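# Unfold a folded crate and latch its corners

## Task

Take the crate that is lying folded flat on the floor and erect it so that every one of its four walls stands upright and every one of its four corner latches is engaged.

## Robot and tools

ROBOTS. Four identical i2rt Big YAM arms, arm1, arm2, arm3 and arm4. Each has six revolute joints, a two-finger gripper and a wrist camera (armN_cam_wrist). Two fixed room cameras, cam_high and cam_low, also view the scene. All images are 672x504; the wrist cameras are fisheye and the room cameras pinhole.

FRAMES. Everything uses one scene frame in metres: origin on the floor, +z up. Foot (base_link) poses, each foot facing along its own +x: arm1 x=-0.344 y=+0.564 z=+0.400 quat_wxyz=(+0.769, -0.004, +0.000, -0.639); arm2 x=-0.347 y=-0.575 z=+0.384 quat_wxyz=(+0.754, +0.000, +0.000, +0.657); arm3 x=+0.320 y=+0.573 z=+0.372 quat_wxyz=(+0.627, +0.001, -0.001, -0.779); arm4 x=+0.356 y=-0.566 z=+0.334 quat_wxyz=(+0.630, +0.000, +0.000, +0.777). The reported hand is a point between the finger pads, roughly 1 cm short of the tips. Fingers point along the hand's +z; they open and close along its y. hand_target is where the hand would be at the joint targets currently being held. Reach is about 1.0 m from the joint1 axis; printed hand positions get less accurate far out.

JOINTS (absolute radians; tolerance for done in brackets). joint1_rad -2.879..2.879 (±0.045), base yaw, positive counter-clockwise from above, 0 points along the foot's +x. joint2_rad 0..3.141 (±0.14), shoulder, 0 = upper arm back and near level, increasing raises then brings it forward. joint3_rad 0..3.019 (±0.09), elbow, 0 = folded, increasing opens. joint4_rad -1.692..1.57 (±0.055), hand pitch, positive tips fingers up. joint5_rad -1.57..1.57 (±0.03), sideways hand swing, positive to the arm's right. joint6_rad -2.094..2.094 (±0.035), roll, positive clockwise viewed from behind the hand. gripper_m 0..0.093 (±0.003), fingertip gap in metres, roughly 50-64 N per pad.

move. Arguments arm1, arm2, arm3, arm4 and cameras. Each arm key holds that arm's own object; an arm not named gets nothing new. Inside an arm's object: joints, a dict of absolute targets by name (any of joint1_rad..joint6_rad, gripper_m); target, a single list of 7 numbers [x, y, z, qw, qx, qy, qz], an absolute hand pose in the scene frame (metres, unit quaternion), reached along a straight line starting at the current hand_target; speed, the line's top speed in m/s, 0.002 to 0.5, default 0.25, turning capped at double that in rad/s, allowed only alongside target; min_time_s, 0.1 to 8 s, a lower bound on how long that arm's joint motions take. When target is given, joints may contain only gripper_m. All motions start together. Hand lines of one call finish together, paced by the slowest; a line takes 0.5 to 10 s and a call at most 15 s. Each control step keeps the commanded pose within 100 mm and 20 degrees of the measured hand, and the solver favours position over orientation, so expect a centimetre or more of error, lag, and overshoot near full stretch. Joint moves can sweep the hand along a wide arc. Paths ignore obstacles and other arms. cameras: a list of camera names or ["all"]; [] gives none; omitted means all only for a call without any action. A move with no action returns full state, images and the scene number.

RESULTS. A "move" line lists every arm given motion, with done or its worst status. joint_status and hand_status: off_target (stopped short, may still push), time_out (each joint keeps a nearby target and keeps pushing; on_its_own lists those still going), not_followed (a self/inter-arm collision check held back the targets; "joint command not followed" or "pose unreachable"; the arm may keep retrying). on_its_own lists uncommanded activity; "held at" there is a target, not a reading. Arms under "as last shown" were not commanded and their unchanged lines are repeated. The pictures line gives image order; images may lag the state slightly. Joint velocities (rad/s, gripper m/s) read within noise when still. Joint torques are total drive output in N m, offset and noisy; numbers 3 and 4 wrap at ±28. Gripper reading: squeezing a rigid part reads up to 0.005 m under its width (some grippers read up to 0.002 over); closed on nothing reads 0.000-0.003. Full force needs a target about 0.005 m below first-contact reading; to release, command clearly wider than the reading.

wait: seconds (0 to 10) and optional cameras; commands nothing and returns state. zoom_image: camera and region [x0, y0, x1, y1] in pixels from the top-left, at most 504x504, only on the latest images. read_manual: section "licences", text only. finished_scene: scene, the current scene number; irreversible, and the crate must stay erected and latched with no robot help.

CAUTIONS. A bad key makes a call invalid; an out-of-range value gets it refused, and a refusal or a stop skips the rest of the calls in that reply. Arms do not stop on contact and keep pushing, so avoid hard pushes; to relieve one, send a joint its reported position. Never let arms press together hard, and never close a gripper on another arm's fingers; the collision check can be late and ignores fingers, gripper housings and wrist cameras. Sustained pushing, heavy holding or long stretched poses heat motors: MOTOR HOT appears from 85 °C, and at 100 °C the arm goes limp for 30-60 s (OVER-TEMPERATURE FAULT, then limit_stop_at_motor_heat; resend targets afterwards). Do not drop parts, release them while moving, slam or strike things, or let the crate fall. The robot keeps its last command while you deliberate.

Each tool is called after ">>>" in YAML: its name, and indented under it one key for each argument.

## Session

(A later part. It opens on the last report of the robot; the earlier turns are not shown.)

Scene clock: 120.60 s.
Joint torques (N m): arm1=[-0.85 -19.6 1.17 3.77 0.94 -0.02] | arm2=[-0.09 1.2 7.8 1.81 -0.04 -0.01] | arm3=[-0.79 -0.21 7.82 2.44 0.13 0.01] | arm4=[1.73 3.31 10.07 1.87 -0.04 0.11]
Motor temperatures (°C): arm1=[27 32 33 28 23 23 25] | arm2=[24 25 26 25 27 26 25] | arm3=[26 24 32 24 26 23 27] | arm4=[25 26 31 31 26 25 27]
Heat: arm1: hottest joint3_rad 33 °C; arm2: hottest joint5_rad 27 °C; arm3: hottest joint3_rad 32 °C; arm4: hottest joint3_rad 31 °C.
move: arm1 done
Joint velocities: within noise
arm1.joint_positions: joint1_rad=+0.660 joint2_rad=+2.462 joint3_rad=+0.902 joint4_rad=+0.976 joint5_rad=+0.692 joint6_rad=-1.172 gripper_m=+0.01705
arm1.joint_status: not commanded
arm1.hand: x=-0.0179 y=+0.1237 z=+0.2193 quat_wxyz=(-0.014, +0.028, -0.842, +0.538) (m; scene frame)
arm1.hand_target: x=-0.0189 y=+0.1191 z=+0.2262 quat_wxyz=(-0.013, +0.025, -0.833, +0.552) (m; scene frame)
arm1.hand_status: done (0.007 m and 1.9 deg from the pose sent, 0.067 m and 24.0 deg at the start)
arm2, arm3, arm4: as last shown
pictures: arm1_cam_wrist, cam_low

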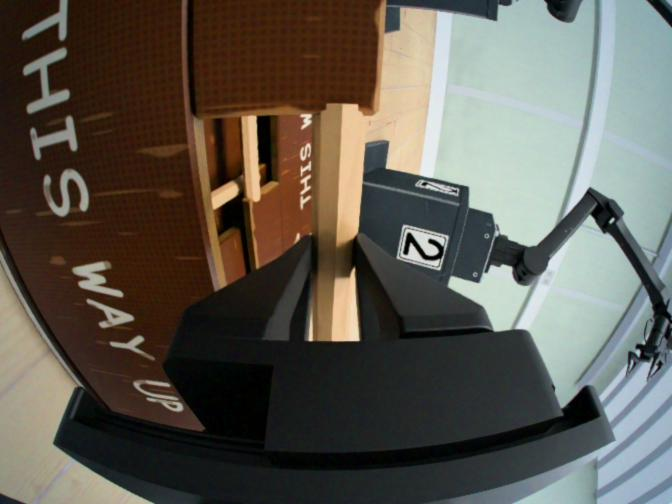

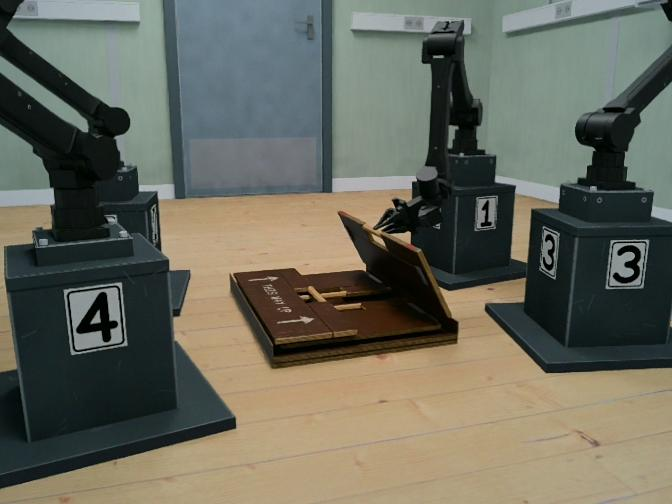

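>>> move:
  arm1: {"target": [-0.0245, 0.176, 0.244, 0.0158, -0.0206, 0.7931, -0.6086], "speed": 0.12}

>>> move:
  arm1: {"target": [-0.0265, 0.208, 0.247, 0.017, -0.0196, 0.7545, -0.6559], "speed": 0.06}
  cameras: ["arm1_cam_wrist", "cam_low", "cam_high"]

>>> zoom_image:
  camera: "cam_low"
  region: [210, 170, 480, 390]

Scene clock: 133.87 s.
Joint torques (N m): arm1=[0.56 -19.49 -1.29 3.74 1.03 0.04] | arm2=[-0.09 1.26 7.8 1.84 -0.04 -0.01] | arm3=[-0.97 0.03 7.86 2.25 0.11 -0.01] | arm4=[1.73 3.25 10.07 1.87 -0.04 0.11]
Motor temperatures (°C): arm1=[27 32 32 28 24 23 25] | arm2=[24 25 26 25 27 26 25] | arm3=[26 24 32 24 26 23 27] | arm4=[25 26 31 31 26 25 26]
Heat: arm1: hottest joint2_rad 32 °C; arm2: hottest joint5_rad 27 °C; arm3: hottest joint3_rad 32 °C; arm4: hottest joint3_rad 31 °C.
move: arm1 off_target
Joint velocities: within noise
arm1.joint_positions: joint1_rad=+0.761 joint2_rad=+2.522 joint3_rad=+0.830 joint4_rad=+1.262 joint5_rad=+0.843 joint6_rad=-1.241 gripper_m=+0.01703
arm1.joint_status: not commanded
arm1.hand: x=-0.0191 y=+0.1676 z=+0.2370 quat_wxyz=(-0.015, +0.024, -0.797, +0.603) (m; scene frame)
arm1.hand_target: x=-0.0205 y=+0.1725 z=+0.2457 quat_wxyz=(-0.018, +0.020, -0.791, +0.611) (m; scene frame)
arm1.hand_status: off_target (0.012 m and 0.9 deg from the pose sent, 0.058 m and 9.9 deg at the start)
arm2.joint_positions: joint1_rad=+0.742 joint2_rad=+0.634 joint3_rad=+1.438 joint4_rad=-1.211 joint5_rad=-0.133 joint6_rad=-0.320 gripper_m=+0.09396
arm2.joint_status: not commanded
arm2.hand: x=-0.5071 y=-0.3840 z=+0.9710 quat_wxyz=(-0.284, +0.802, -0.229, -0.472) (m; scene frame)
arm2.hand_target: x=-0.5054 y=-0.3866 z=+0.9838 quat_wxyz=(-0.292, +0.795, -0.226, -0.481) (m; scene frame)
arm2.hand_status: not commanded
arm3.joint_positions: joint1_rad=+0.368 joint2_rad=+0.623 joint3_rad=+1.401 joint4_rad=-1.238 joint5_rad=-0.070 joint6_rad=+0.635 gripper_m=+0.09396
arm3.joint_status: not commanded
arm3.hand: x=+0.3681 y=+0.3300 z=+0.9365 quat_wxyz=(-0.499, -0.717, -0.455, +0.173) (m; scene frame)
arm3.hand_target: x=+0.3677 y=+0.3328 z=+0.9460 quat_wxyz=(-0.508, -0.712, -0.452, +0.176) (m; scene frame)
arm3.hand_status: not commanded
arm4.joint_positions: joint1_rad=+0.790 joint2_rad=+0.548 joint3_rad=+1.366 joint4_rad=-1.267 joint5_rad=+0.241 joint6_rad=-0.097 gripper_m=+0.09396
arm4.joint_status: not commanded
arm4.hand: x=+0.1989 y=-0.4149 z=+0.8936 quat_wxyz=(-0.270, +0.802, -0.260, -0.465) (m; scene frame)
arm4.hand_target: x=+0.2019 y=-0.4169 z=+0.9028 quat_wxyz=(-0.272, +0.796, -0.260, -0.474) (m; scene frame)
arm4.hand_status: not commanded
pictures: none

Scene clock: 135.57 s.
Joint torques (N m): arm1=[0.73 -18.37 -2.97 3.44 0.95 0.15] | arm2=[-0.03 1.26 7.82 1.83 -0.04 -0.01] | arm3=[-0.73 -0.03 7.87 2.4 0.14 0] | arm4=[1.73 3.31 10.09 1.85 -0.04 0.11]
Motor temperatures (°C): arm1=[27 32 32 28 24 23 25] | arm2=[24 25 26 25 27 26 25] | arm3=[26 24 32 24 26 23 27] | arm4=[25 26 31 31 26 25 26]
Heat: arm1: hottest joint2_rad 32 °C; arm2: hottest joint5_rad 27 °C; arm3: hottest joint3_rad 32 °C; arm4: hottest joint3_rad 31 °C.
move: arm1 off_target
Joint velocities: within noise
arm1.joint_positions: joint1_rad=+0.837 joint2_rad=+2.619 joint3_rad=+0.827 joint4_rad=+1.529 joint5_rad=+0.952 joint6_rad=-1.350 gripper_m=+0.01699
arm1.joint_status: not commanded
arm1.hand: x=-0.0192 y=+0.1972 z=+0.2426 quat_wxyz=(-0.017, +0.020, -0.756, +0.653) (m; scene frame)
arm1.hand_target: x=-0.0268 y=+0.2064 z=+0.2471 quat_wxyz=(-0.016, +0.019, -0.754, +0.656) (m; scene frame)
arm1.hand_status: off_target (0.014 m and 0.4 deg from the pose sent, 0.042 m and 7.8 deg at the start)
arm2, arm3, arm4: as last shown
pictures: arm1_cam_wrist, cam_high, cam_low

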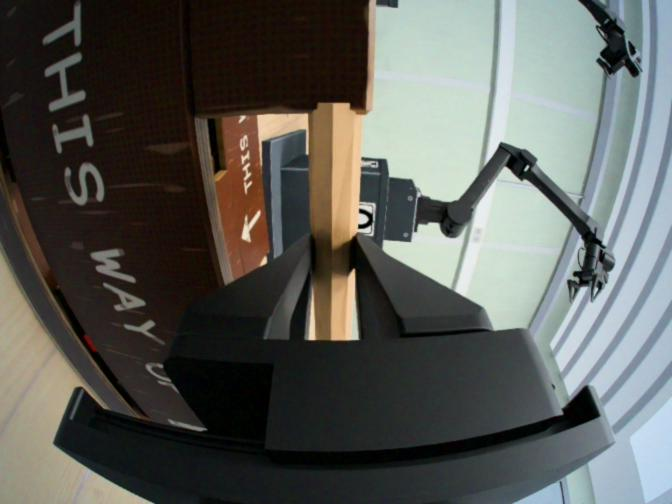

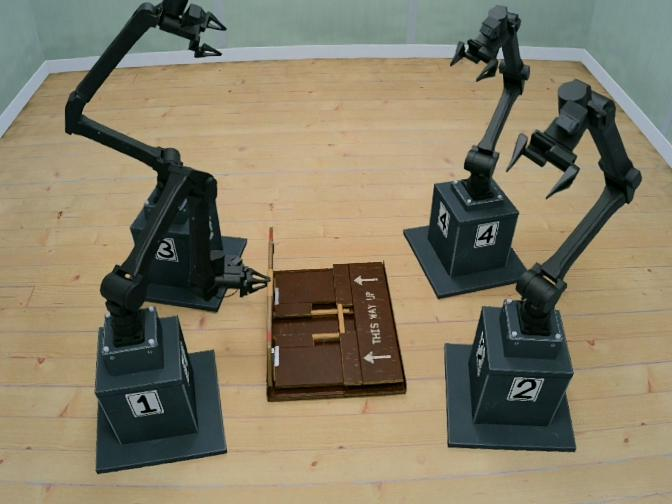

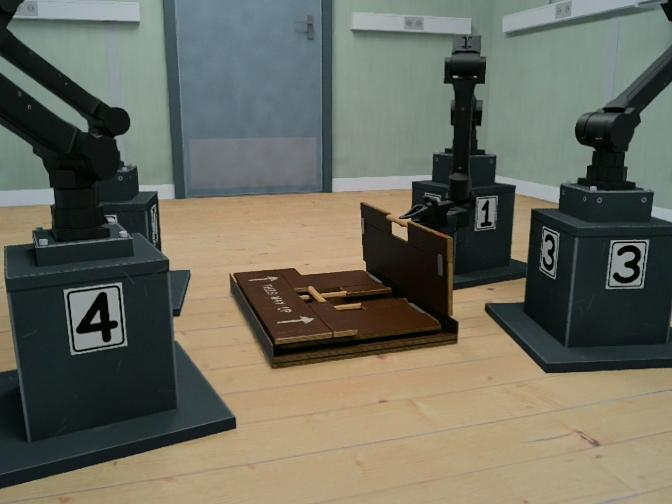

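Scaled by 1.867 from the camera's 672x504 image, which has a finer 960x720 frame.

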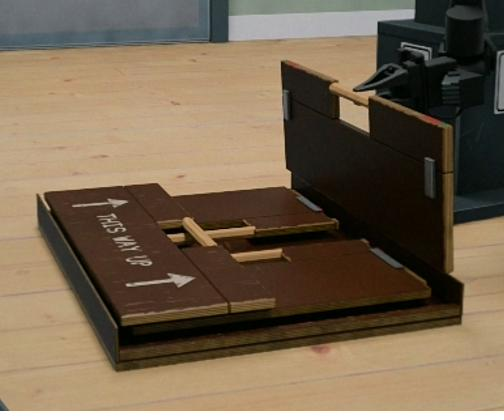

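>>> move:
  arm1: {"target": [-0.024, 0.222, 0.244, 0.0167, -0.0199, 0.7658, -0.6426], "speed": 0.05}
  cameras: ["arm1_cam_wrist", "cam_low", "cam_high"]

>>> zoom_image:
  camera: "cam_low"
  region: [210, 170, 480, 390]

>>> zoom_image:
  camera: "cam_high"
  region: [240, 220, 430, 420]

Scene clock: 138.83 s.
Joint torques (N m): arm1=[0.85 -18.61 -3.36 1.43 0.72 0.33] | arm2=[-0.09 1.26 7.82 1.83 -0.04 -0.01] | arm3=[-0.5 -0.03 7.9 2.39 0.14 0] | arm4=[1.73 3.31 10.07 1.87 -0.04 0.11]
Motor temperatures (°C): arm1=[27 32 31 28 24 23 26] | arm2=[24 25 26 25 27 26 25] | arm3=[26 24 33 24 26 23 27] | arm4=[25 26 31 31 26 25 26]
Heat: arm1: hottest joint2_rad 32 °C; arm2: hottest joint5_rad 27 °C; arm3: hottest joint3_rad 33 °C; arm4: hottest joint3_rad 31 °C.
move: arm1 off_target
Joint velocities: within noise
arm1.joint_positions: joint1_rad=+0.863 joint2_rad=+2.607 joint3_rad=+0.808 joint4_rad=+1.502 joint5_rad=+0.982 joint6_rad=-1.318 gripper_m=+0.01687
arm1.joint_status: not commanded
arm1.hand: x=-0.0198 y=+0.2080 z=+0.2431 quat_wxyz=(-0.014, +0.017, -0.760, +0.649) (m; scene frame)
arm1.hand_target: x=-0.0270 y=+0.2192 z=+0.2442 quat_wxyz=(-0.014, +0.017, -0.765, +0.643) (m; scene frame)
arm1.hand_status: off_target (0.015 m and 1.1 deg from the pose sent, 0.025 m and 1.6 deg at the start)
arm2, arm3, arm4: as last shown
pictures: arm1_cam_wrist, cam_high, cam_low

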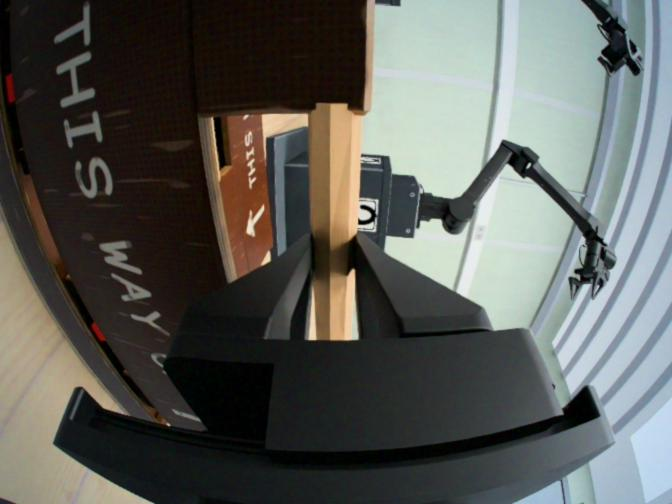

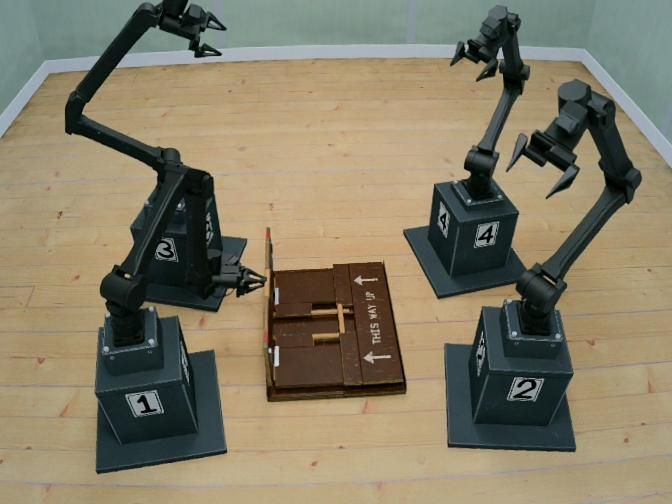

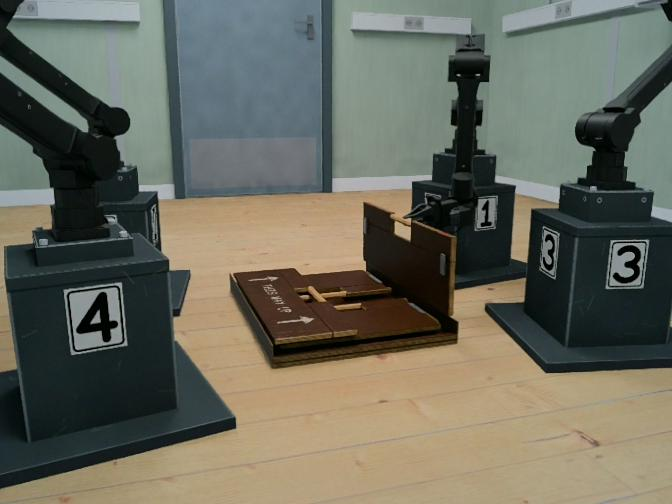

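Scaled by 1.867 from the camera's 672x504 image, which has a finer 960x720 frame.

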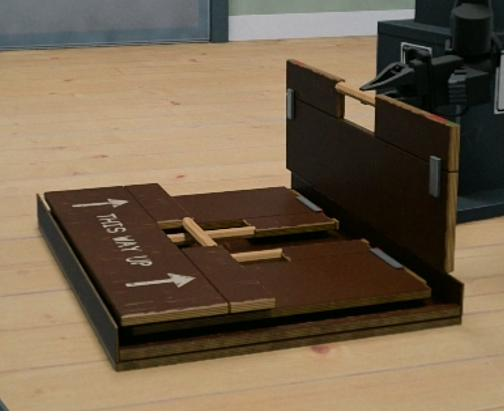

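Scaled by 2.520 from the camera's 672x504 image, which has a finer 960x720 frame.

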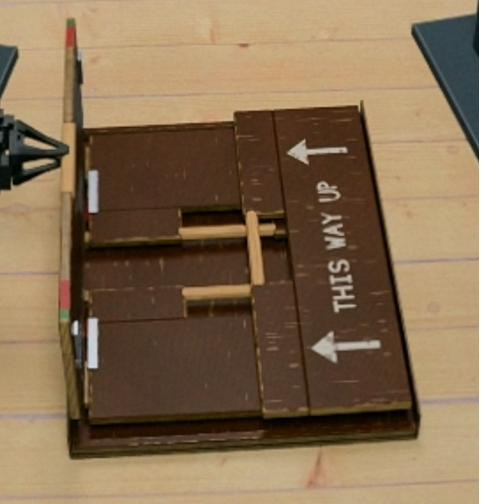

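>>> move:
  arm4: {"joints": {"joint1_rad": 0.412, "joint2_rad": 2.39, "joint3_rad": 1.72, "joint4_rad": -0.89, "joint5_rad": 0.0, "joint6_rad": -0.951, "gripper_m": 0.045}, "min_time_s": 2}
  cameras: ["arm4_cam_wrist"]

Scene clock: 150.60 s.
Joint torques (N m): arm1=[1.32 -18.73 -3.58 1.76 0.71 0.42] | arm2=[-0.03 1.2 7.8 1.81 -0.04 -0.01] | arm3=[-0.62 0.38 7.86 2.41 0.13 0.02] | arm4=[2.26 -23 10.33 0.12 -0.22 -0.1]
Motor temperatures (°C): arm1=[27 32 31 28 24 23 26] | arm2=[24 25 26 25 27 26 25] | arm3=[26 24 33 24 26 23 27] | arm4=[25 26 32 31 26 25 26]
Heat: arm1: hottest joint2_rad 32 °C; arm2: hottest joint5_rad 27 °C; arm3: hottest joint3_rad 33 °C; arm4: hottest joint3_rad 32 °C.
move: arm4 done
Joint velocities: within noise
arm1, arm2, arm3: as last shown
arm1.joint_positions: joint1_rad=+0.863 joint2_rad=+2.607 joint3_rad=+0.808 joint4_rad=+1.502 joint5_rad=+0.982 joint6_rad=-1.318 gripper_m=+0.01686
arm1.hand_target: x=-0.0270 y=+0.2192 z=+0.2442 quat_wxyz=(-0.014, +0.018, -0.765, +0.643) (m; scene frame)
arm4.joint_positions: joint1_rad=+0.407 joint2_rad=+2.401 joint3_rad=+1.687 joint4_rad=-0.896 joint5_rad=+0.011 joint6_rad=-0.923 gripper_m=+0.04507
arm4.joint_status: all done
arm4.hand: x=-0.0031 y=-0.0534 z=+0.1723 quat_wxyz=(+0.013, +1.000, -0.017, +0.016) (m; scene frame)
arm4.hand_target: x=-0.0159 y=-0.0407 z=+0.1809 quat_wxyz=(-0.003, +1.000, -0.005, +0.004) (m; scene frame)
arm4.hand_status: not commanded
pictures: arm4_cam_wrist

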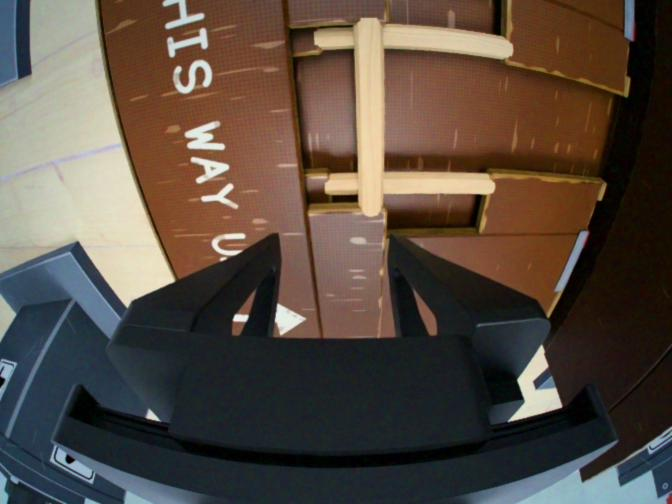

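>>> move:
  arm4: {"target": [-0.027, -0.023, 0.102, 0, 0.9997, 0.026, 0], "speed": 0.2}
  cameras: ["arm4_cam_wrist"]

Scene clock: 156.37 s.
Joint torques (N m): arm1=[1.67 -19.02 -3.38 1.77 0.71 0.42] | arm2=[-0.09 1.2 7.8 1.81 -0.04 -0.01] | arm3=[-0.79 0.09 7.72 2.47 0.14 -0.01] | arm4=[1.79 -22.89 10.32 -0.29 -0.24 -0.11]
Motor temperatures (°C): arm1=[27 33 31 28 24 23 26] | arm2=[24 25 26 25 27 26 25] | arm3=[26 24 33 24 26 23 27] | arm4=[25 26 32 31 26 25 26]
Heat: arm1: hottest joint2_rad 33 °C; arm2: hottest joint5_rad 27 °C; arm3: hottest joint3_rad 33 °C; arm4: hottest joint3_rad 32 °C.
move: arm4 off_target
Joint velocities: within noise
arm1, arm2, arm3: as last shown
arm4.joint_positions: joint1_rad=+0.398 joint2_rad=+2.572 joint3_rad=+1.819 joint4_rad=-0.833 joint5_rad=+0.002 joint6_rad=-0.990 gripper_m=+0.04507
arm4.joint_status: not commanded
arm4.hand: x=-0.0147 y=-0.0294 z=+0.1031 quat_wxyz=(+0.006, +1.000, +0.012, +0.005) (m; scene frame)
arm4.hand_target: x=-0.0217 y=-0.0203 z=+0.1023 quat_wxyz=(+0.000, +1.000, +0.022, +0.000) (m; scene frame)
arm4.hand_status: off_target (0.014 m and 1.8 deg from the pose sent, 0.080 m and 5.4 deg at the start)
pictures: arm4_cam_wrist

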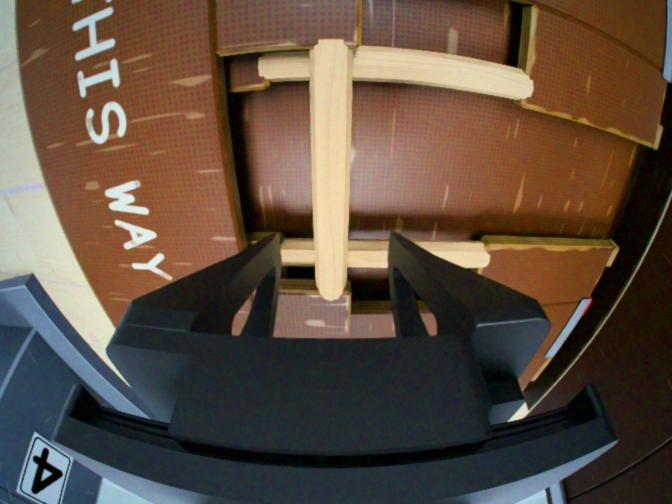

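>>> move:
  arm4: {"target": [-0.028, -0.022, 0.052, 0, 0.9997, 0.026, 0], "speed": 0.1}

>>> move:
  arm4: {"joints": {"gripper_m": 0.011}}
  cameras: ["arm4_cam_wrist"]

Scene clock: 159.53 s.
Joint torques (N m): arm1=[1.67 -18.73 -3.55 1.65 0.68 0.41] | arm2=[-0.03 1.26 7.8 1.81 -0.03 -0.01] | arm3=[-0.67 -0.03 7.69 2.39 0.14 0] | arm4=[2.37 -22.01 10.18 0.12 -0.21 -0.1]
Motor temperatures (°C): arm1=[27 33 31 28 24 23 26] | arm2=[24 25 26 25 27 26 25] | arm3=[26 24 33 24 26 23 27] | arm4=[25 26 32 30 26 25 26]
Heat: arm1: hottest joint2_rad 33 °C; arm2: hottest joint5_rad 27 °C; arm3: hottest joint3_rad 33 °C; arm4: hottest joint3_rad 32 °C.
move: arm4 off_target
Joint velocities: within noise
arm1, arm2, arm3: as last shown
arm4.joint_positions: joint1_rad=+0.399 joint2_rad=+2.670 joint3_rad=+1.880 joint4_rad=-0.801 joint5_rad=+0.002 joint6_rad=-0.990 gripper_m=+0.04507
arm4.joint_status: not commanded
arm4.hand: x=-0.0166 y=-0.0285 z=+0.0575 quat_wxyz=(+0.007, +1.000, +0.013, +0.006) (m; scene frame)
arm4.hand_target: x=-0.0270 y=-0.0231 z=+0.0516 quat_wxyz=(+0.000, +1.000, +0.026, +0.000) (m; scene frame)
arm4.hand_status: off_target (0.014 m and 1.8 deg from the pose sent, 0.053 m and 1.8 deg at the start)
pictures: none

Scene clock: 160.33 s.
Joint torques (N m): arm1=[1.2 -18.32 -3.25 1.65 0.72 0.44] | arm2=[-0.09 1.26 7.82 1.84 -0.04 -0.01] | arm3=[-0.32 0.15 7.91 2.51 0.17 0.02] | arm4=[2.37 -22.48 10.11 0.35 -0.05 -0.1]
Motor temperatures (°C): arm1=[27 33 31 28 24 23 26] | arm2=[24 25 26 25 27 26 25] | arm3=[26 24 33 24 26 23 27] | arm4=[25 27 32 30 26 25 26]
Heat: arm1: hottest joint2_rad 33 °C; arm2: hottest joint5_rad 27 °C; arm3: hottest joint3_rad 33 °C; arm4: hottest joint3_rad 32 °C.
move: arm4 off_target
Joint velocities: within noise
arm1, arm2, arm3: as last shown
arm4.joint_positions: joint1_rad=+0.401 joint2_rad=+2.670 joint3_rad=+1.880 joint4_rad=-0.807 joint5_rad=-0.009 joint6_rad=-0.990 gripper_m=+0.01676
arm4.joint_status: gripper_m off_target (ended at +0.01679, target +0.01100)
arm4.hand: x=-0.0181 y=-0.0314 z=+0.0575 quat_wxyz=(+0.013, +1.000, +0.014, +0.003) (m; scene frame)
arm4.hand_target: x=-0.0287 y=-0.0244 z=+0.0516 quat_wxyz=(+0.002, +1.000, +0.027, -0.002) (m; scene frame)
arm4.hand_status: not commanded
pictures: arm4_cam_wrist

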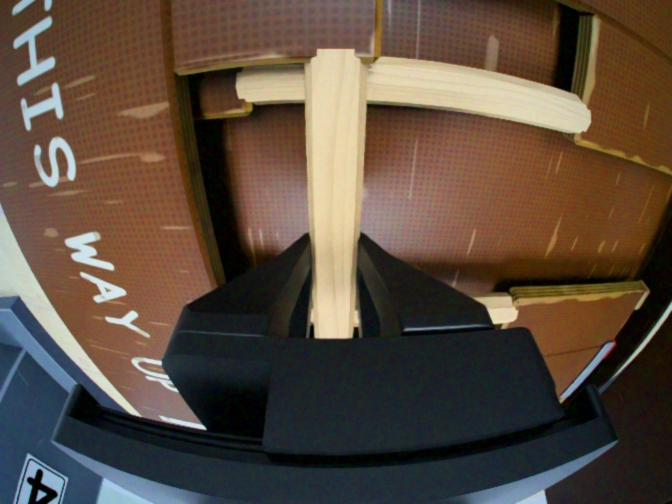

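>>> move:
  arm4: {"target": [-0.025, -0.041, 0.148, -0.2164, 0.976, 0.0254, -0.0056], "speed": 0.13}

>>> move:
  arm4: {"target": [-0.021, -0.080, 0.204, -0.3826, 0.9236, 0.024, -0.01], "speed": 0.14}

>>> move:
  arm4: {"target": [-0.0145, -0.136, 0.236, -0.5371, 0.8431, 0.0219, -0.014], "speed": 0.14}
  cameras: ["arm4_cam_wrist", "cam_low", "cam_high"]

>>> zoom_image:
  camera: "cam_low"
  region: [210, 170, 480, 390]

Scene clock: 166.87 s.
Joint torques (N m): arm1=[0.91 -18.78 -3.52 1.68 0.77 0.41] | arm2=[-0.03 1.26 7.82 1.81 -0.04 -0.01] | arm3=[-0.09 0.09 7.88 2.4 0.1 0.01] | arm4=[2.37 -23.65 5.83 1.32 0.37 -0.02]
Motor temperatures (°C): arm1=[27 33 30 28 24 23 26] | arm2=[24 25 26 25 27 26 25] | arm3=[26 24 33 24 26 23 27] | arm4=[25 28 31 30 26 25 27]
Heat: arm1: hottest joint2_rad 33 °C; arm2: hottest joint5_rad 27 °C; arm3: hottest joint3_rad 33 °C; arm4: hottest joint3_rad 31 °C.
move: arm4 off_target
Joint velocities: within noise
arm1, arm2, arm3: as last shown
arm4.joint_positions: joint1_rad=+0.479 joint2_rad=+2.386 joint3_rad=+1.426 joint4_rad=-0.285 joint5_rad=+0.244 joint6_rad=-0.961 gripper_m=+0.01676
arm4.joint_status: not commanded
arm4.hand: x=-0.0175 y=-0.0437 z=+0.1323 quat_wxyz=(-0.201, +0.979, +0.018, -0.001) (m; scene frame)
arm4.hand_target: x=-0.0252 y=-0.0396 z=+0.1474 quat_wxyz=(-0.217, +0.976, +0.026, -0.007) (m; scene frame)
arm4.hand_status: off_target (0.018 m and 2.1 deg from the pose sent, 0.091 m and 26.5 deg at the start)
pictures: none

Scene clock: 168.83 s.
Joint torques (N m): arm1=[1.61 -18.73 -3.49 1.72 0.7 0.44] | arm2=[-0.09 1.26 7.8 1.83 -0.03 -0.01] | arm3=[-0.44 -0.21 7.79 2.36 0.13 0.01] | arm4=[2.37 -21.01 4.71 1.89 0.42 -0.19]
Motor temperatures (°C): arm1=[27 33 30 28 24 23 26] | arm2=[24 25 26 25 27 26 25] | arm3=[26 24 33 24 26 23 27] | arm4=[25 28 31 30 26 25 27]
Heat: arm1: hottest joint2_rad 33 °C; arm2: hottest joint5_rad 27 °C; arm3: hottest joint3_rad 33 °C; arm4: hottest joint3_rad 31 °C.
move: arm4 off_target
Joint velocities: within noise
arm1: as last shown
arm2.joint_positions: joint1_rad=+0.742 joint2_rad=+0.634 joint3_rad=+1.438 joint4_rad=-1.211 joint5_rad=-0.133 joint6_rad=-0.320 gripper_m=+0.09396
arm2.joint_status: not commanded
arm2.hand: x=-0.5071 y=-0.3840 z=+0.9710 quat_wxyz=(-0.284, +0.802, -0.229, -0.472) (m; scene frame)
arm2.hand_target: x=-0.5054 y=-0.3866 z=+0.9838 quat_wxyz=(-0.292, +0.795, -0.226, -0.481) (m; scene frame)
arm2.hand_status: not commanded
arm3.joint_positions: joint1_rad=+0.368 joint2_rad=+0.623 joint3_rad=+1.401 joint4_rad=-1.238 joint5_rad=-0.070 joint6_rad=+0.635 gripper_m=+0.09396
arm3.joint_status: not commanded
arm3.hand: x=+0.3681 y=+0.3300 z=+0.9365 quat_wxyz=(-0.499, -0.717, -0.455, +0.173) (m; scene frame)
arm3.hand_target: x=+0.3677 y=+0.3328 z=+0.9460 quat_wxyz=(-0.508, -0.712, -0.452, +0.176) (m; scene frame)
arm3.hand_status: not commanded
arm4.joint_positions: joint1_rad=+0.582 joint2_rad=+2.240 joint3_rad=+1.122 joint4_rad=+0.149 joint5_rad=+0.490 joint6_rad=-0.964 gripper_m=+0.01676
arm4.joint_status: not commanded
arm4.hand: x=-0.0165 y=-0.0810 z=+0.1887 quat_wxyz=(-0.369, +0.929, +0.013, -0.008) (m; scene frame)
arm4.hand_target: x=-0.0225 y=-0.0800 z=+0.2034 quat_wxyz=(-0.382, +0.924, +0.026, -0.010) (m; scene frame)
arm4.hand_status: off_target (0.016 m and 2.1 deg from the pose sent, 0.080 m and 21.8 deg at the start)
pictures: none

Scene clock: 170.90 s.
Joint torques (N m): arm1=[0.97 -18.67 -3.56 1.7 0.73 0.42] | arm2=[-0.09 1.2 7.8 1.83 -0.04 -0.01] | arm3=[-0.26 0.5 7.73 2.48 0.13 0] | arm4=[2.14 -17.32 3.32 2.77 0.59 -0.2]
Motor temperatures (°C): arm1=[27 33 30 28 24 23 26] | arm2=[24 25 26 25 27 26 25] | arm3=[26 24 33 24 26 23 27] | arm4=[25 28 31 30 26 25 27]
Heat: arm1: hottest joint2_rad 33 °C; arm2: hottest joint5_rad 27 °C; arm3: hottest joint3_rad 33 °C; arm4: hottest joint3_rad 31 °C.
move: arm4 done
Joint velocities: within noise
arm1, arm2, arm3: as last shown
arm4.joint_positions: joint1_rad=+0.717 joint2_rad=+2.229 joint3_rad=+0.894 joint4_rad=+0.678 joint5_rad=+0.754 joint6_rad=-1.070 gripper_m=+0.01676
arm4.joint_status: not commanded
arm4.hand: x=-0.0155 y=-0.1363 z=+0.2285 quat_wxyz=(-0.526, +0.850, +0.017, -0.018) (m; scene frame)
arm4.hand_target: x=-0.0176 y=-0.1364 z=+0.2366 quat_wxyz=(-0.538, +0.843, +0.025, -0.016) (m; scene frame)
arm4.hand_status: done (0.008 m and 1.7 deg from the pose sent, 0.073 m and 21.7 deg at the start)
pictures: arm4_cam_wrist, cam_high, cam_low

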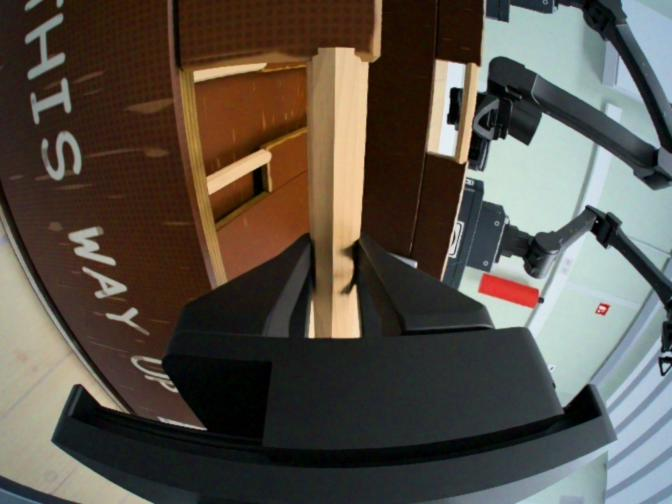

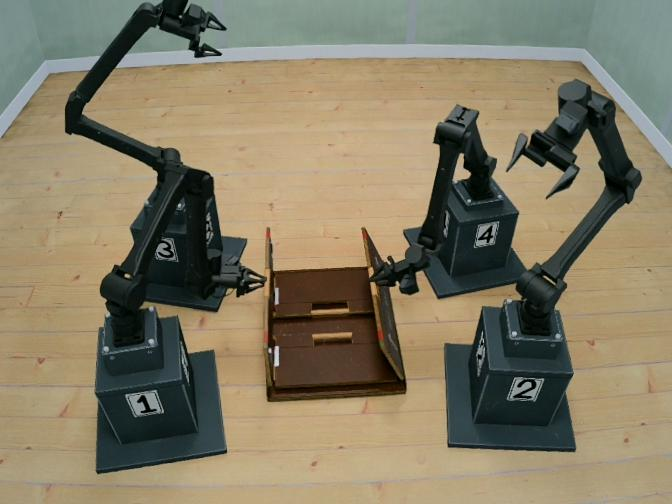

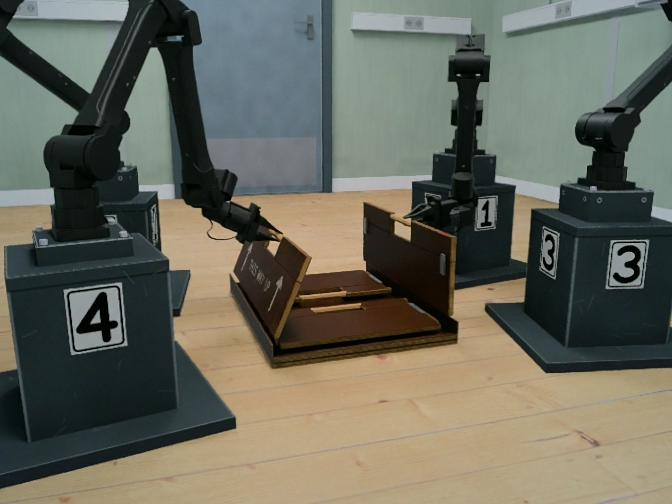

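Scaled by 1.867 from the camera's 672x504 image, which has a finer 960x720 frame.

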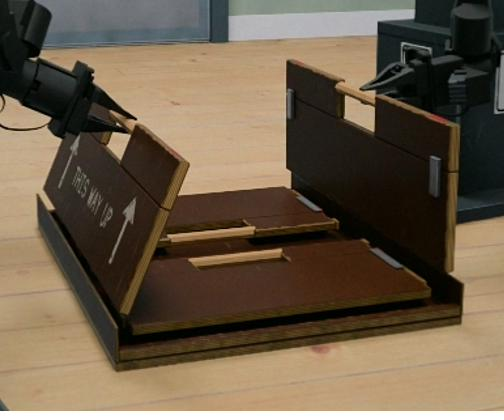

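>>> move:
  arm4: {"target": [-0.012, -0.186, 0.249, -0.6155, 0.7877, 0.0205, -0.016], "speed": 0.12}

>>> move:
  arm4: {"target": [-0.010, -0.215, 0.251, -0.6426, 0.7658, 0.0199, -0.0167], "speed": 0.06}
  cameras: ["arm4_cam_wrist", "cam_low", "cam_high"]

>>> zoom_image:
  camera: "cam_low"
  region: [210, 170, 480, 390]

>>> zoom_image:
  camera: "cam_high"
  region: [240, 220, 430, 420]

Scene clock: 174.43 s.
Joint torques (N m): arm1=[1.55 -18.96 -3.33 1.63 0.73 0.46] | arm2=[-0.09 1.26 7.8 1.81 -0.04 -0.01] | arm3=[-0.38 -0.15 7.91 2.29 0.11 -0.01] | arm4=[2.37 -16.67 1.09 3.04 0.75 -0.16]
Motor temperatures (°C): arm1=[27 33 30 28 24 23 26] | arm2=[24 25 26 25 27 26 25] | arm3=[26 24 33 24 26 23 27] | arm4=[25 28 31 30 26 25 27]
Heat: arm1: hottest joint2_rad 33 °C; arm2: hottest joint5_rad 27 °C; arm3: hottest joint3_rad 33 °C; arm4: hottest joint3_rad 31 °C.
move: arm4 done
Joint velocities: within noise
arm1.joint_positions: joint1_rad=+0.863 joint2_rad=+2.607 joint3_rad=+0.808 joint4_rad=+1.502 joint5_rad=+0.982 joint6_rad=-1.318 gripper_m=+0.01686
arm1.joint_status: not commanded
arm1.hand: x=-0.0198 y=+0.2080 z=+0.2431 quat_wxyz=(-0.014, +0.017, -0.760, +0.649) (m; scene frame)
arm1.hand_target: x=-0.0270 y=+0.2192 z=+0.2442 quat_wxyz=(-0.014, +0.018, -0.765, +0.643) (m; scene frame)
arm1.hand_status: not commanded
arm2, arm3: as last shown
arm4.joint_positions: joint1_rad=+0.820 joint2_rad=+2.305 joint3_rad=+0.810 joint4_rad=+1.046 joint5_rad=+0.924 joint6_rad=-1.194 gripper_m=+0.01676
arm4.joint_status: not commanded
arm4.hand: x=-0.0137 y=-0.1802 z=+0.2420 quat_wxyz=(-0.607, +0.794, +0.017, -0.019) (m; scene frame)
arm4.hand_target: x=-0.0112 y=-0.1842 z=+0.2498 quat_wxyz=(-0.616, +0.787, +0.021, -0.015) (m; scene frame)
arm4.hand_status: done (0.009 m and 1.3 deg from the pose sent, 0.054 m and 12.5 deg at the start)
pictures: none

Scene clock: 175.80 s.
Joint torques (N m): arm1=[0.62 -18.2 -3.41 1.69 0.73 0.43] | arm2=[-0.09 1.32 7.82 1.83 -0.04 -0.01] | arm3=[-1.67 -0.03 7.76 2.29 0.11 -0.01] | arm4=[2.43 -16.09 0.21 3.1 0.87 -0.07]
Motor temperatures (°C): arm1=[27 33 30 28 24 23 26] | arm2=[24 25 26 25 27 26 25] | arm3=[26 24 33 24 26 23 27] | arm4=[25 28 30 30 27 25 27]
Heat: arm1: hottest joint2_rad 33 °C; arm2: hottest joint5_rad 27 °C; arm3: hottest joint3_rad 33 °C; arm4: hottest joint3_rad 30 °C.
move: arm4 off_target
Joint velocities: within noise
arm1, arm2, arm3: as last shown
arm4.joint_positions: joint1_rad=+0.879 joint2_rad=+2.349 joint3_rad=+0.780 joint4_rad=+1.206 joint5_rad=+1.002 joint6_rad=-1.251 gripper_m=+0.01676
arm4.joint_status: not commanded
arm4.hand: x=-0.0128 y=-0.2064 z=+0.2453 quat_wxyz=(-0.636, +0.772, +0.017, -0.021) (m; scene frame)
arm4.hand_target: x=-0.0080 y=-0.2115 z=+0.2517 quat_wxyz=(-0.643, +0.766, +0.018, -0.014) (m; scene frame)
arm4.hand_status: off_target (0.011 m and 1.2 deg from the pose sent, 0.036 m and 5.2 deg at the start)
pictures: arm4_cam_wrist, cam_high, cam_low

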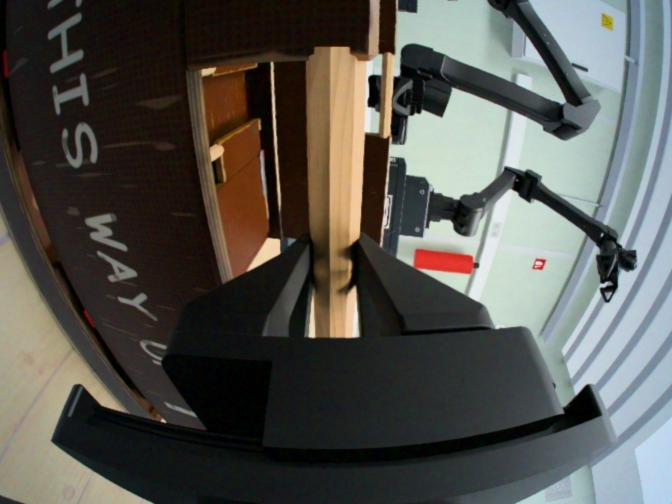

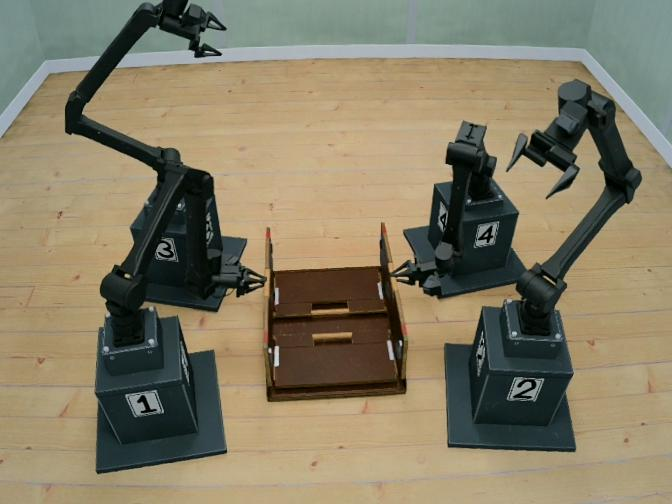

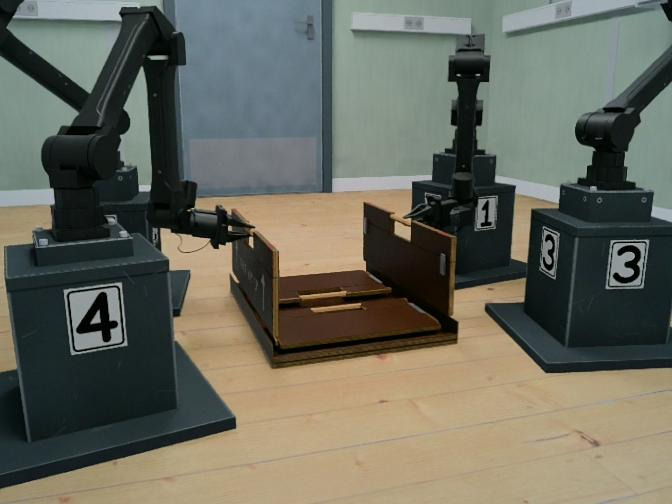

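Scaled by 1.867 from the camera's 672x504 image, which has a finer 960x720 frame.

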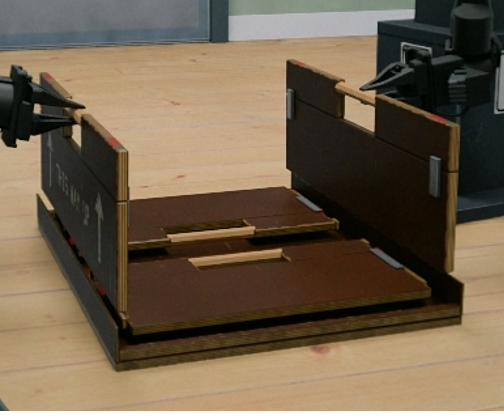

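Scaled by 2.520 from the camera's 672x504 image, which has a finer 960x720 frame.

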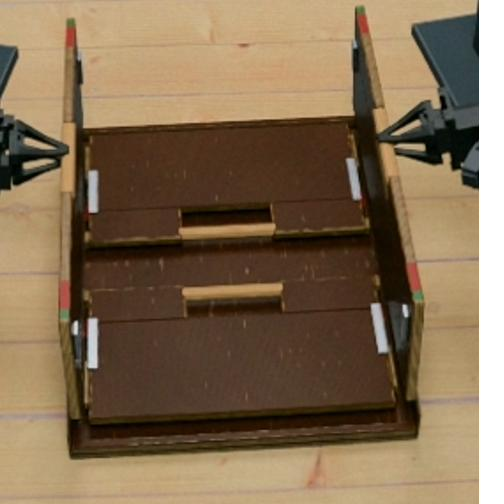

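>>> move:
  arm2: {"joints": {"joint1_rad": -0.318, "joint2_rad": 2.38, "joint3_rad": 1.70, "joint4_rad": -0.89, "joint5_rad": 0.0, "joint6_rad": -0.507, "gripper_m": 0.045}, "min_time_s": 2.5}
  cameras: ["arm2_cam_wrist", "cam_high"]

Scene clock: 199.50 s.
Joint torques (N m): arm1=[0.79 -18.67 -3.52 1.57 0.7 0.41] | arm2=[-0.26 -25.7 7.66 0.57 0.01 -0.13] | arm3=[-0.56 0.21 7.79 2.33 0.11 -0.03] | arm4=[2.43 -16.09 0.2 3.07 0.87 -0.09]
Motor temperatures (°C): arm1=[27 33 30 27 24 23 26] | arm2=[24 25 27 25 27 26 25] | arm3=[26 24 33 24 26 23 27] | arm4=[25 29 29 31 27 25 28]
Heat: arm1: hottest joint2_rad 33 °C; arm2: hottest joint3_rad 27 °C; arm3: hottest joint3_rad 33 °C; arm4: hottest joint4_rad 31 °C.
move: arm2 done
Joint velocities: within noise
arm1, arm3: as last shown
arm2.joint_positions: joint1_rad=-0.312 joint2_rad=+2.414 joint3_rad=+1.667 joint4_rad=-0.900 joint5_rad=-0.002 joint6_rad=-0.489 gripper_m=+0.04513
arm2.joint_status: all done
arm2.hand: x=-0.0818 y=-0.0241 z=+0.2095 quat_wxyz=(+0.036, +0.721, -0.692, +0.011) (m; scene frame)
arm2.hand_target: x=-0.0722 y=-0.0001 z=+0.2322 quat_wxyz=(+0.004, +0.725, -0.688, +0.001) (m; scene frame)
arm2.hand_status: not commanded
arm4.joint_positions: joint1_rad=+0.879 joint2_rad=+2.351 joint3_rad=+0.780 joint4_rad=+1.206 joint5_rad=+1.002 joint6_rad=-1.251 gripper_m=+0.01676
arm4.joint_status: not commanded
arm4.hand: x=-0.0125 y=-0.2066 z=+0.2445 quat_wxyz=(-0.635, +0.772, +0.018, -0.020) (m; scene frame)
arm4.hand_target: x=-0.0077 y=-0.2117 z=+0.2509 quat_wxyz=(-0.642, +0.766, +0.018, -0.014) (m; scene frame)
arm4.hand_status: not commanded
pictures: arm2_cam_wrist, cam_high

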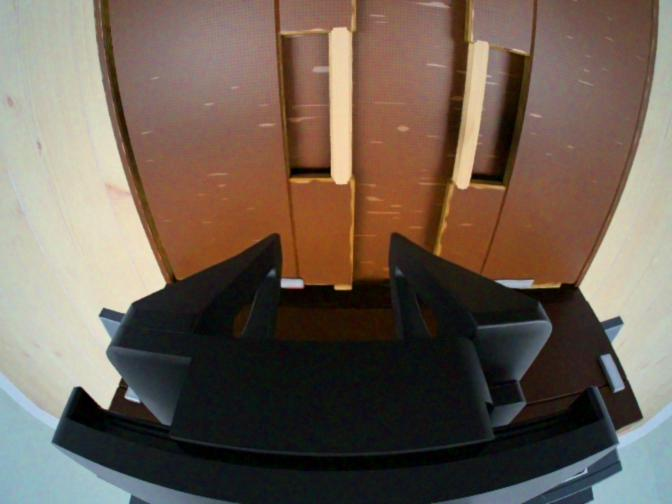

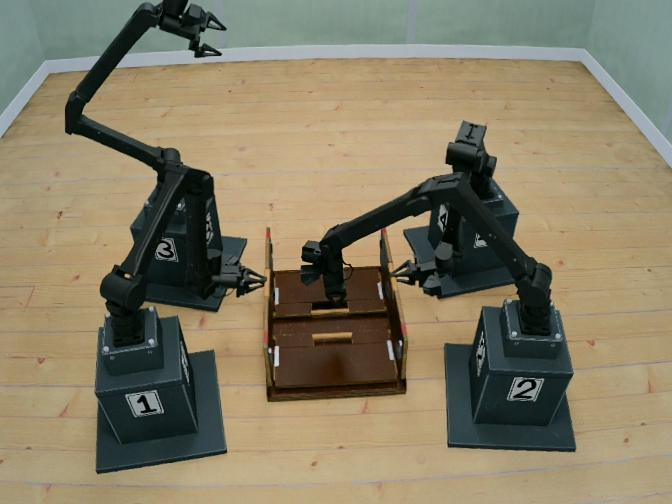

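>>> move:
  arm2: {"target": [-0.071, 0.002, 0.095, 0, 0.7253, -0.6884, 0], "speed": 0.2}
  cameras: ["arm2_cam_wrist"]

Scene clock: 207.07 s.
Joint torques (N m): arm1=[0.5 -18.78 -3.41 1.65 0.73 0.43] | arm2=[0.21 -24.64 6.87 0.61 0.04 -0.12] | arm3=[-0.73 0.15 7.83 2.33 0.12 -0.03] | arm4=[2.43 -16.09 0.21 3.07 0.87 -0.09]
Motor temperatures (°C): arm1=[27 33 29 27 24 23 26] | arm2=[24 26 27 25 27 26 25] | arm3=[26 24 33 24 26 23 27] | arm4=[25 29 29 31 28 25 28]
Heat: arm1: hottest joint2_rad 33 °C; arm2: hottest joint3_rad 27 °C; arm3: hottest joint3_rad 33 °C; arm4: hottest joint4_rad 31 °C.
move: arm2 off_target
Joint velocities: within noise
arm1, arm3, arm4: as last shown
arm2.joint_positions: joint1_rad=-0.315 joint2_rad=+2.659 joint3_rad=+1.765 joint4_rad=-0.723 joint5_rad=-0.002 joint6_rad=-0.489 gripper_m=+0.04513
arm2.joint_status: not commanded
arm2.hand: x=-0.0778 y=-0.0202 z=+0.0851 quat_wxyz=(+0.022, +0.720, -0.693, +0.006) (m; scene frame)
arm2.hand_target: x=-0.0699 y=+0.0000 z=+0.0957 quat_wxyz=(+0.000, +0.724, -0.690, +0.000) (m; scene frame)
arm2.hand_status: off_target (0.025 m and 2.8 deg from the pose sent, 0.118 m and 4.4 deg at the start)
pictures: arm2_cam_wrist

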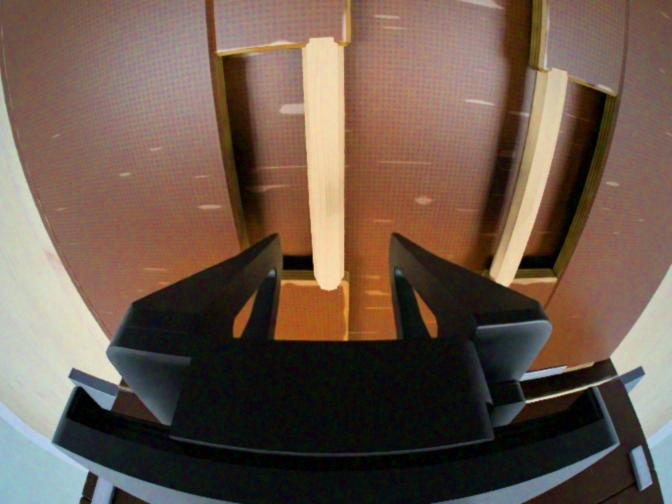

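>>> move:
  arm2: {"target": [-0.074, 0.009, 0.053, 0, 0.7253, -0.6884, 0], "speed": 0.1}

>>> move:
  arm2: {"joints": {"gripper_m": 0.011}}
  cameras: ["arm2_cam_wrist", "cam_low"]

>>> zoom_image:
  camera: "cam_low"
  region: [210, 170, 480, 390]

Scene clock: 210.73 s.
Joint torques (N m): arm1=[0.97 -18.43 -3.58 1.42 0.7 0.44] | arm2=[0.73 -24.94 6.83 0.51 0.04 -0.03] | arm3=[-1.08 -0.03 7.9 2.36 0.12 0] | arm4=[2.43 -16.09 0.23 3.06 0.87 -0.09]
Motor temperatures (°C): arm1=[27 33 29 27 24 23 26] | arm2=[24 26 27 25 27 26 25] | arm3=[26 24 33 24 26 23 27] | arm4=[25 29 28 31 28 25 28]
Heat: arm1: hottest joint2_rad 33 °C; arm2: hottest joint3_rad 27 °C; arm3: hottest joint3_rad 33 °C; arm4: hottest joint4_rad 31 °C.
move: arm2 off_target
Joint velocities: within noise
arm1, arm3, arm4: as last shown
arm2.joint_positions: joint1_rad=-0.315 joint2_rad=+2.756 joint3_rad=+1.852 joint4_rad=-0.706 joint5_rad=-0.002 joint6_rad=-0.489 gripper_m=+0.04513
arm2.joint_status: not commanded
arm2.hand: x=-0.0740 y=-0.0125 z=+0.0468 quat_wxyz=(+0.018, +0.720, -0.693, +0.005) (m; scene frame)
arm2.hand_target: x=-0.0705 y=+0.0064 z=+0.0536 quat_wxyz=(+0.000, +0.723, -0.691, +0.000) (m; scene frame)
arm2.hand_status: off_target (0.022 m and 2.3 deg from the pose sent, 0.044 m and 2.8 deg at the start)
pictures: none

Scene clock: 211.43 s.
Joint torques (N m): arm1=[1.26 -18.73 -3.56 1.72 0.74 0.41] | arm2=[0.09 -24.82 6.86 0.81 0 -0.03] | arm3=[-0.5 -0.09 7.8 2.33 0.11 0.02] | arm4=[2.43 -16.09 0.21 3.06 0.87 -0.09]
Motor temperatures (°C): arm1=[27 33 29 27 24 23 26] | arm2=[24 26 27 25 27 26 25] | arm3=[26 24 33 24 26 23 27] | arm4=[25 29 28 31 28 25 28]
Heat: arm1: hottest joint2_rad 33 °C; arm2: hottest joint3_rad 27 °C; arm3: hottest joint3_rad 33 °C; arm4: hottest joint4_rad 31 °C.
move: arm2 done
Joint velocities: within noise
arm1, arm3, arm4: as last shown
arm2.joint_positions: joint1_rad=-0.299 joint2_rad=+2.756 joint3_rad=+1.852 joint4_rad=-0.714 joint5_rad=-0.002 joint6_rad=-0.498 gripper_m=+0.01124
arm2.joint_status: all done
arm2.hand: x=-0.0834 y=-0.0101 z=+0.0469 quat_wxyz=(+0.022, +0.729, -0.685, +0.006) (m; scene frame)
arm2.hand_target: x=-0.0762 y=+0.0093 z=+0.0536 quat_wxyz=(+0.000, +0.729, -0.684, +0.000) (m; scene frame)
arm2.hand_status: not commanded
pictures: arm2_cam_wrist, cam_low

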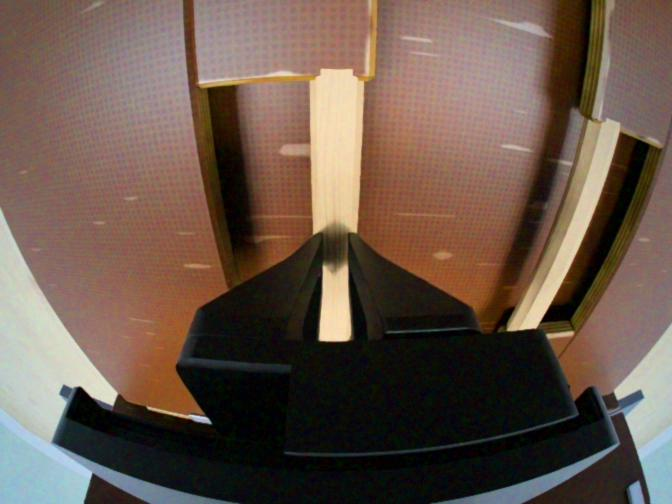

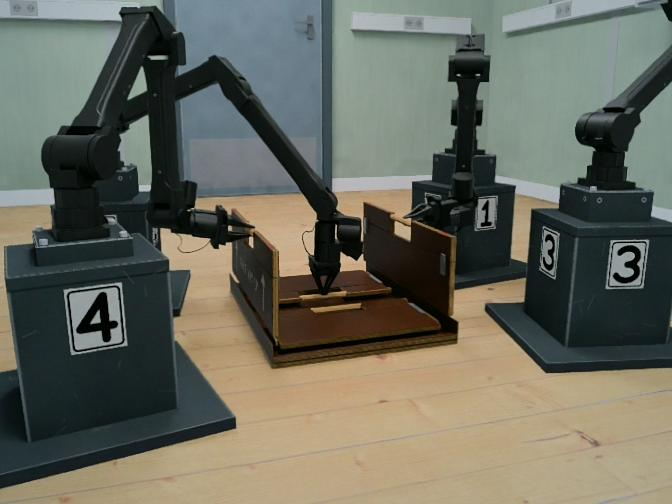

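Scaled by 1.867 from the camera's 672x504 image, which has a finer 960x720 frame.

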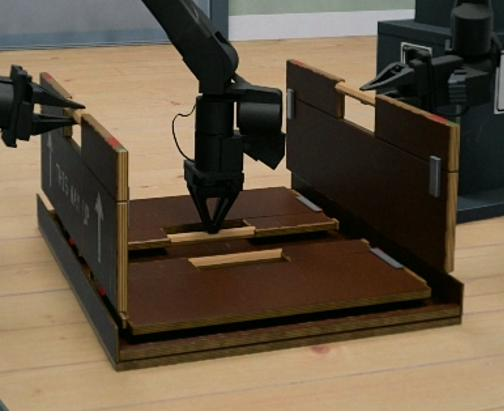

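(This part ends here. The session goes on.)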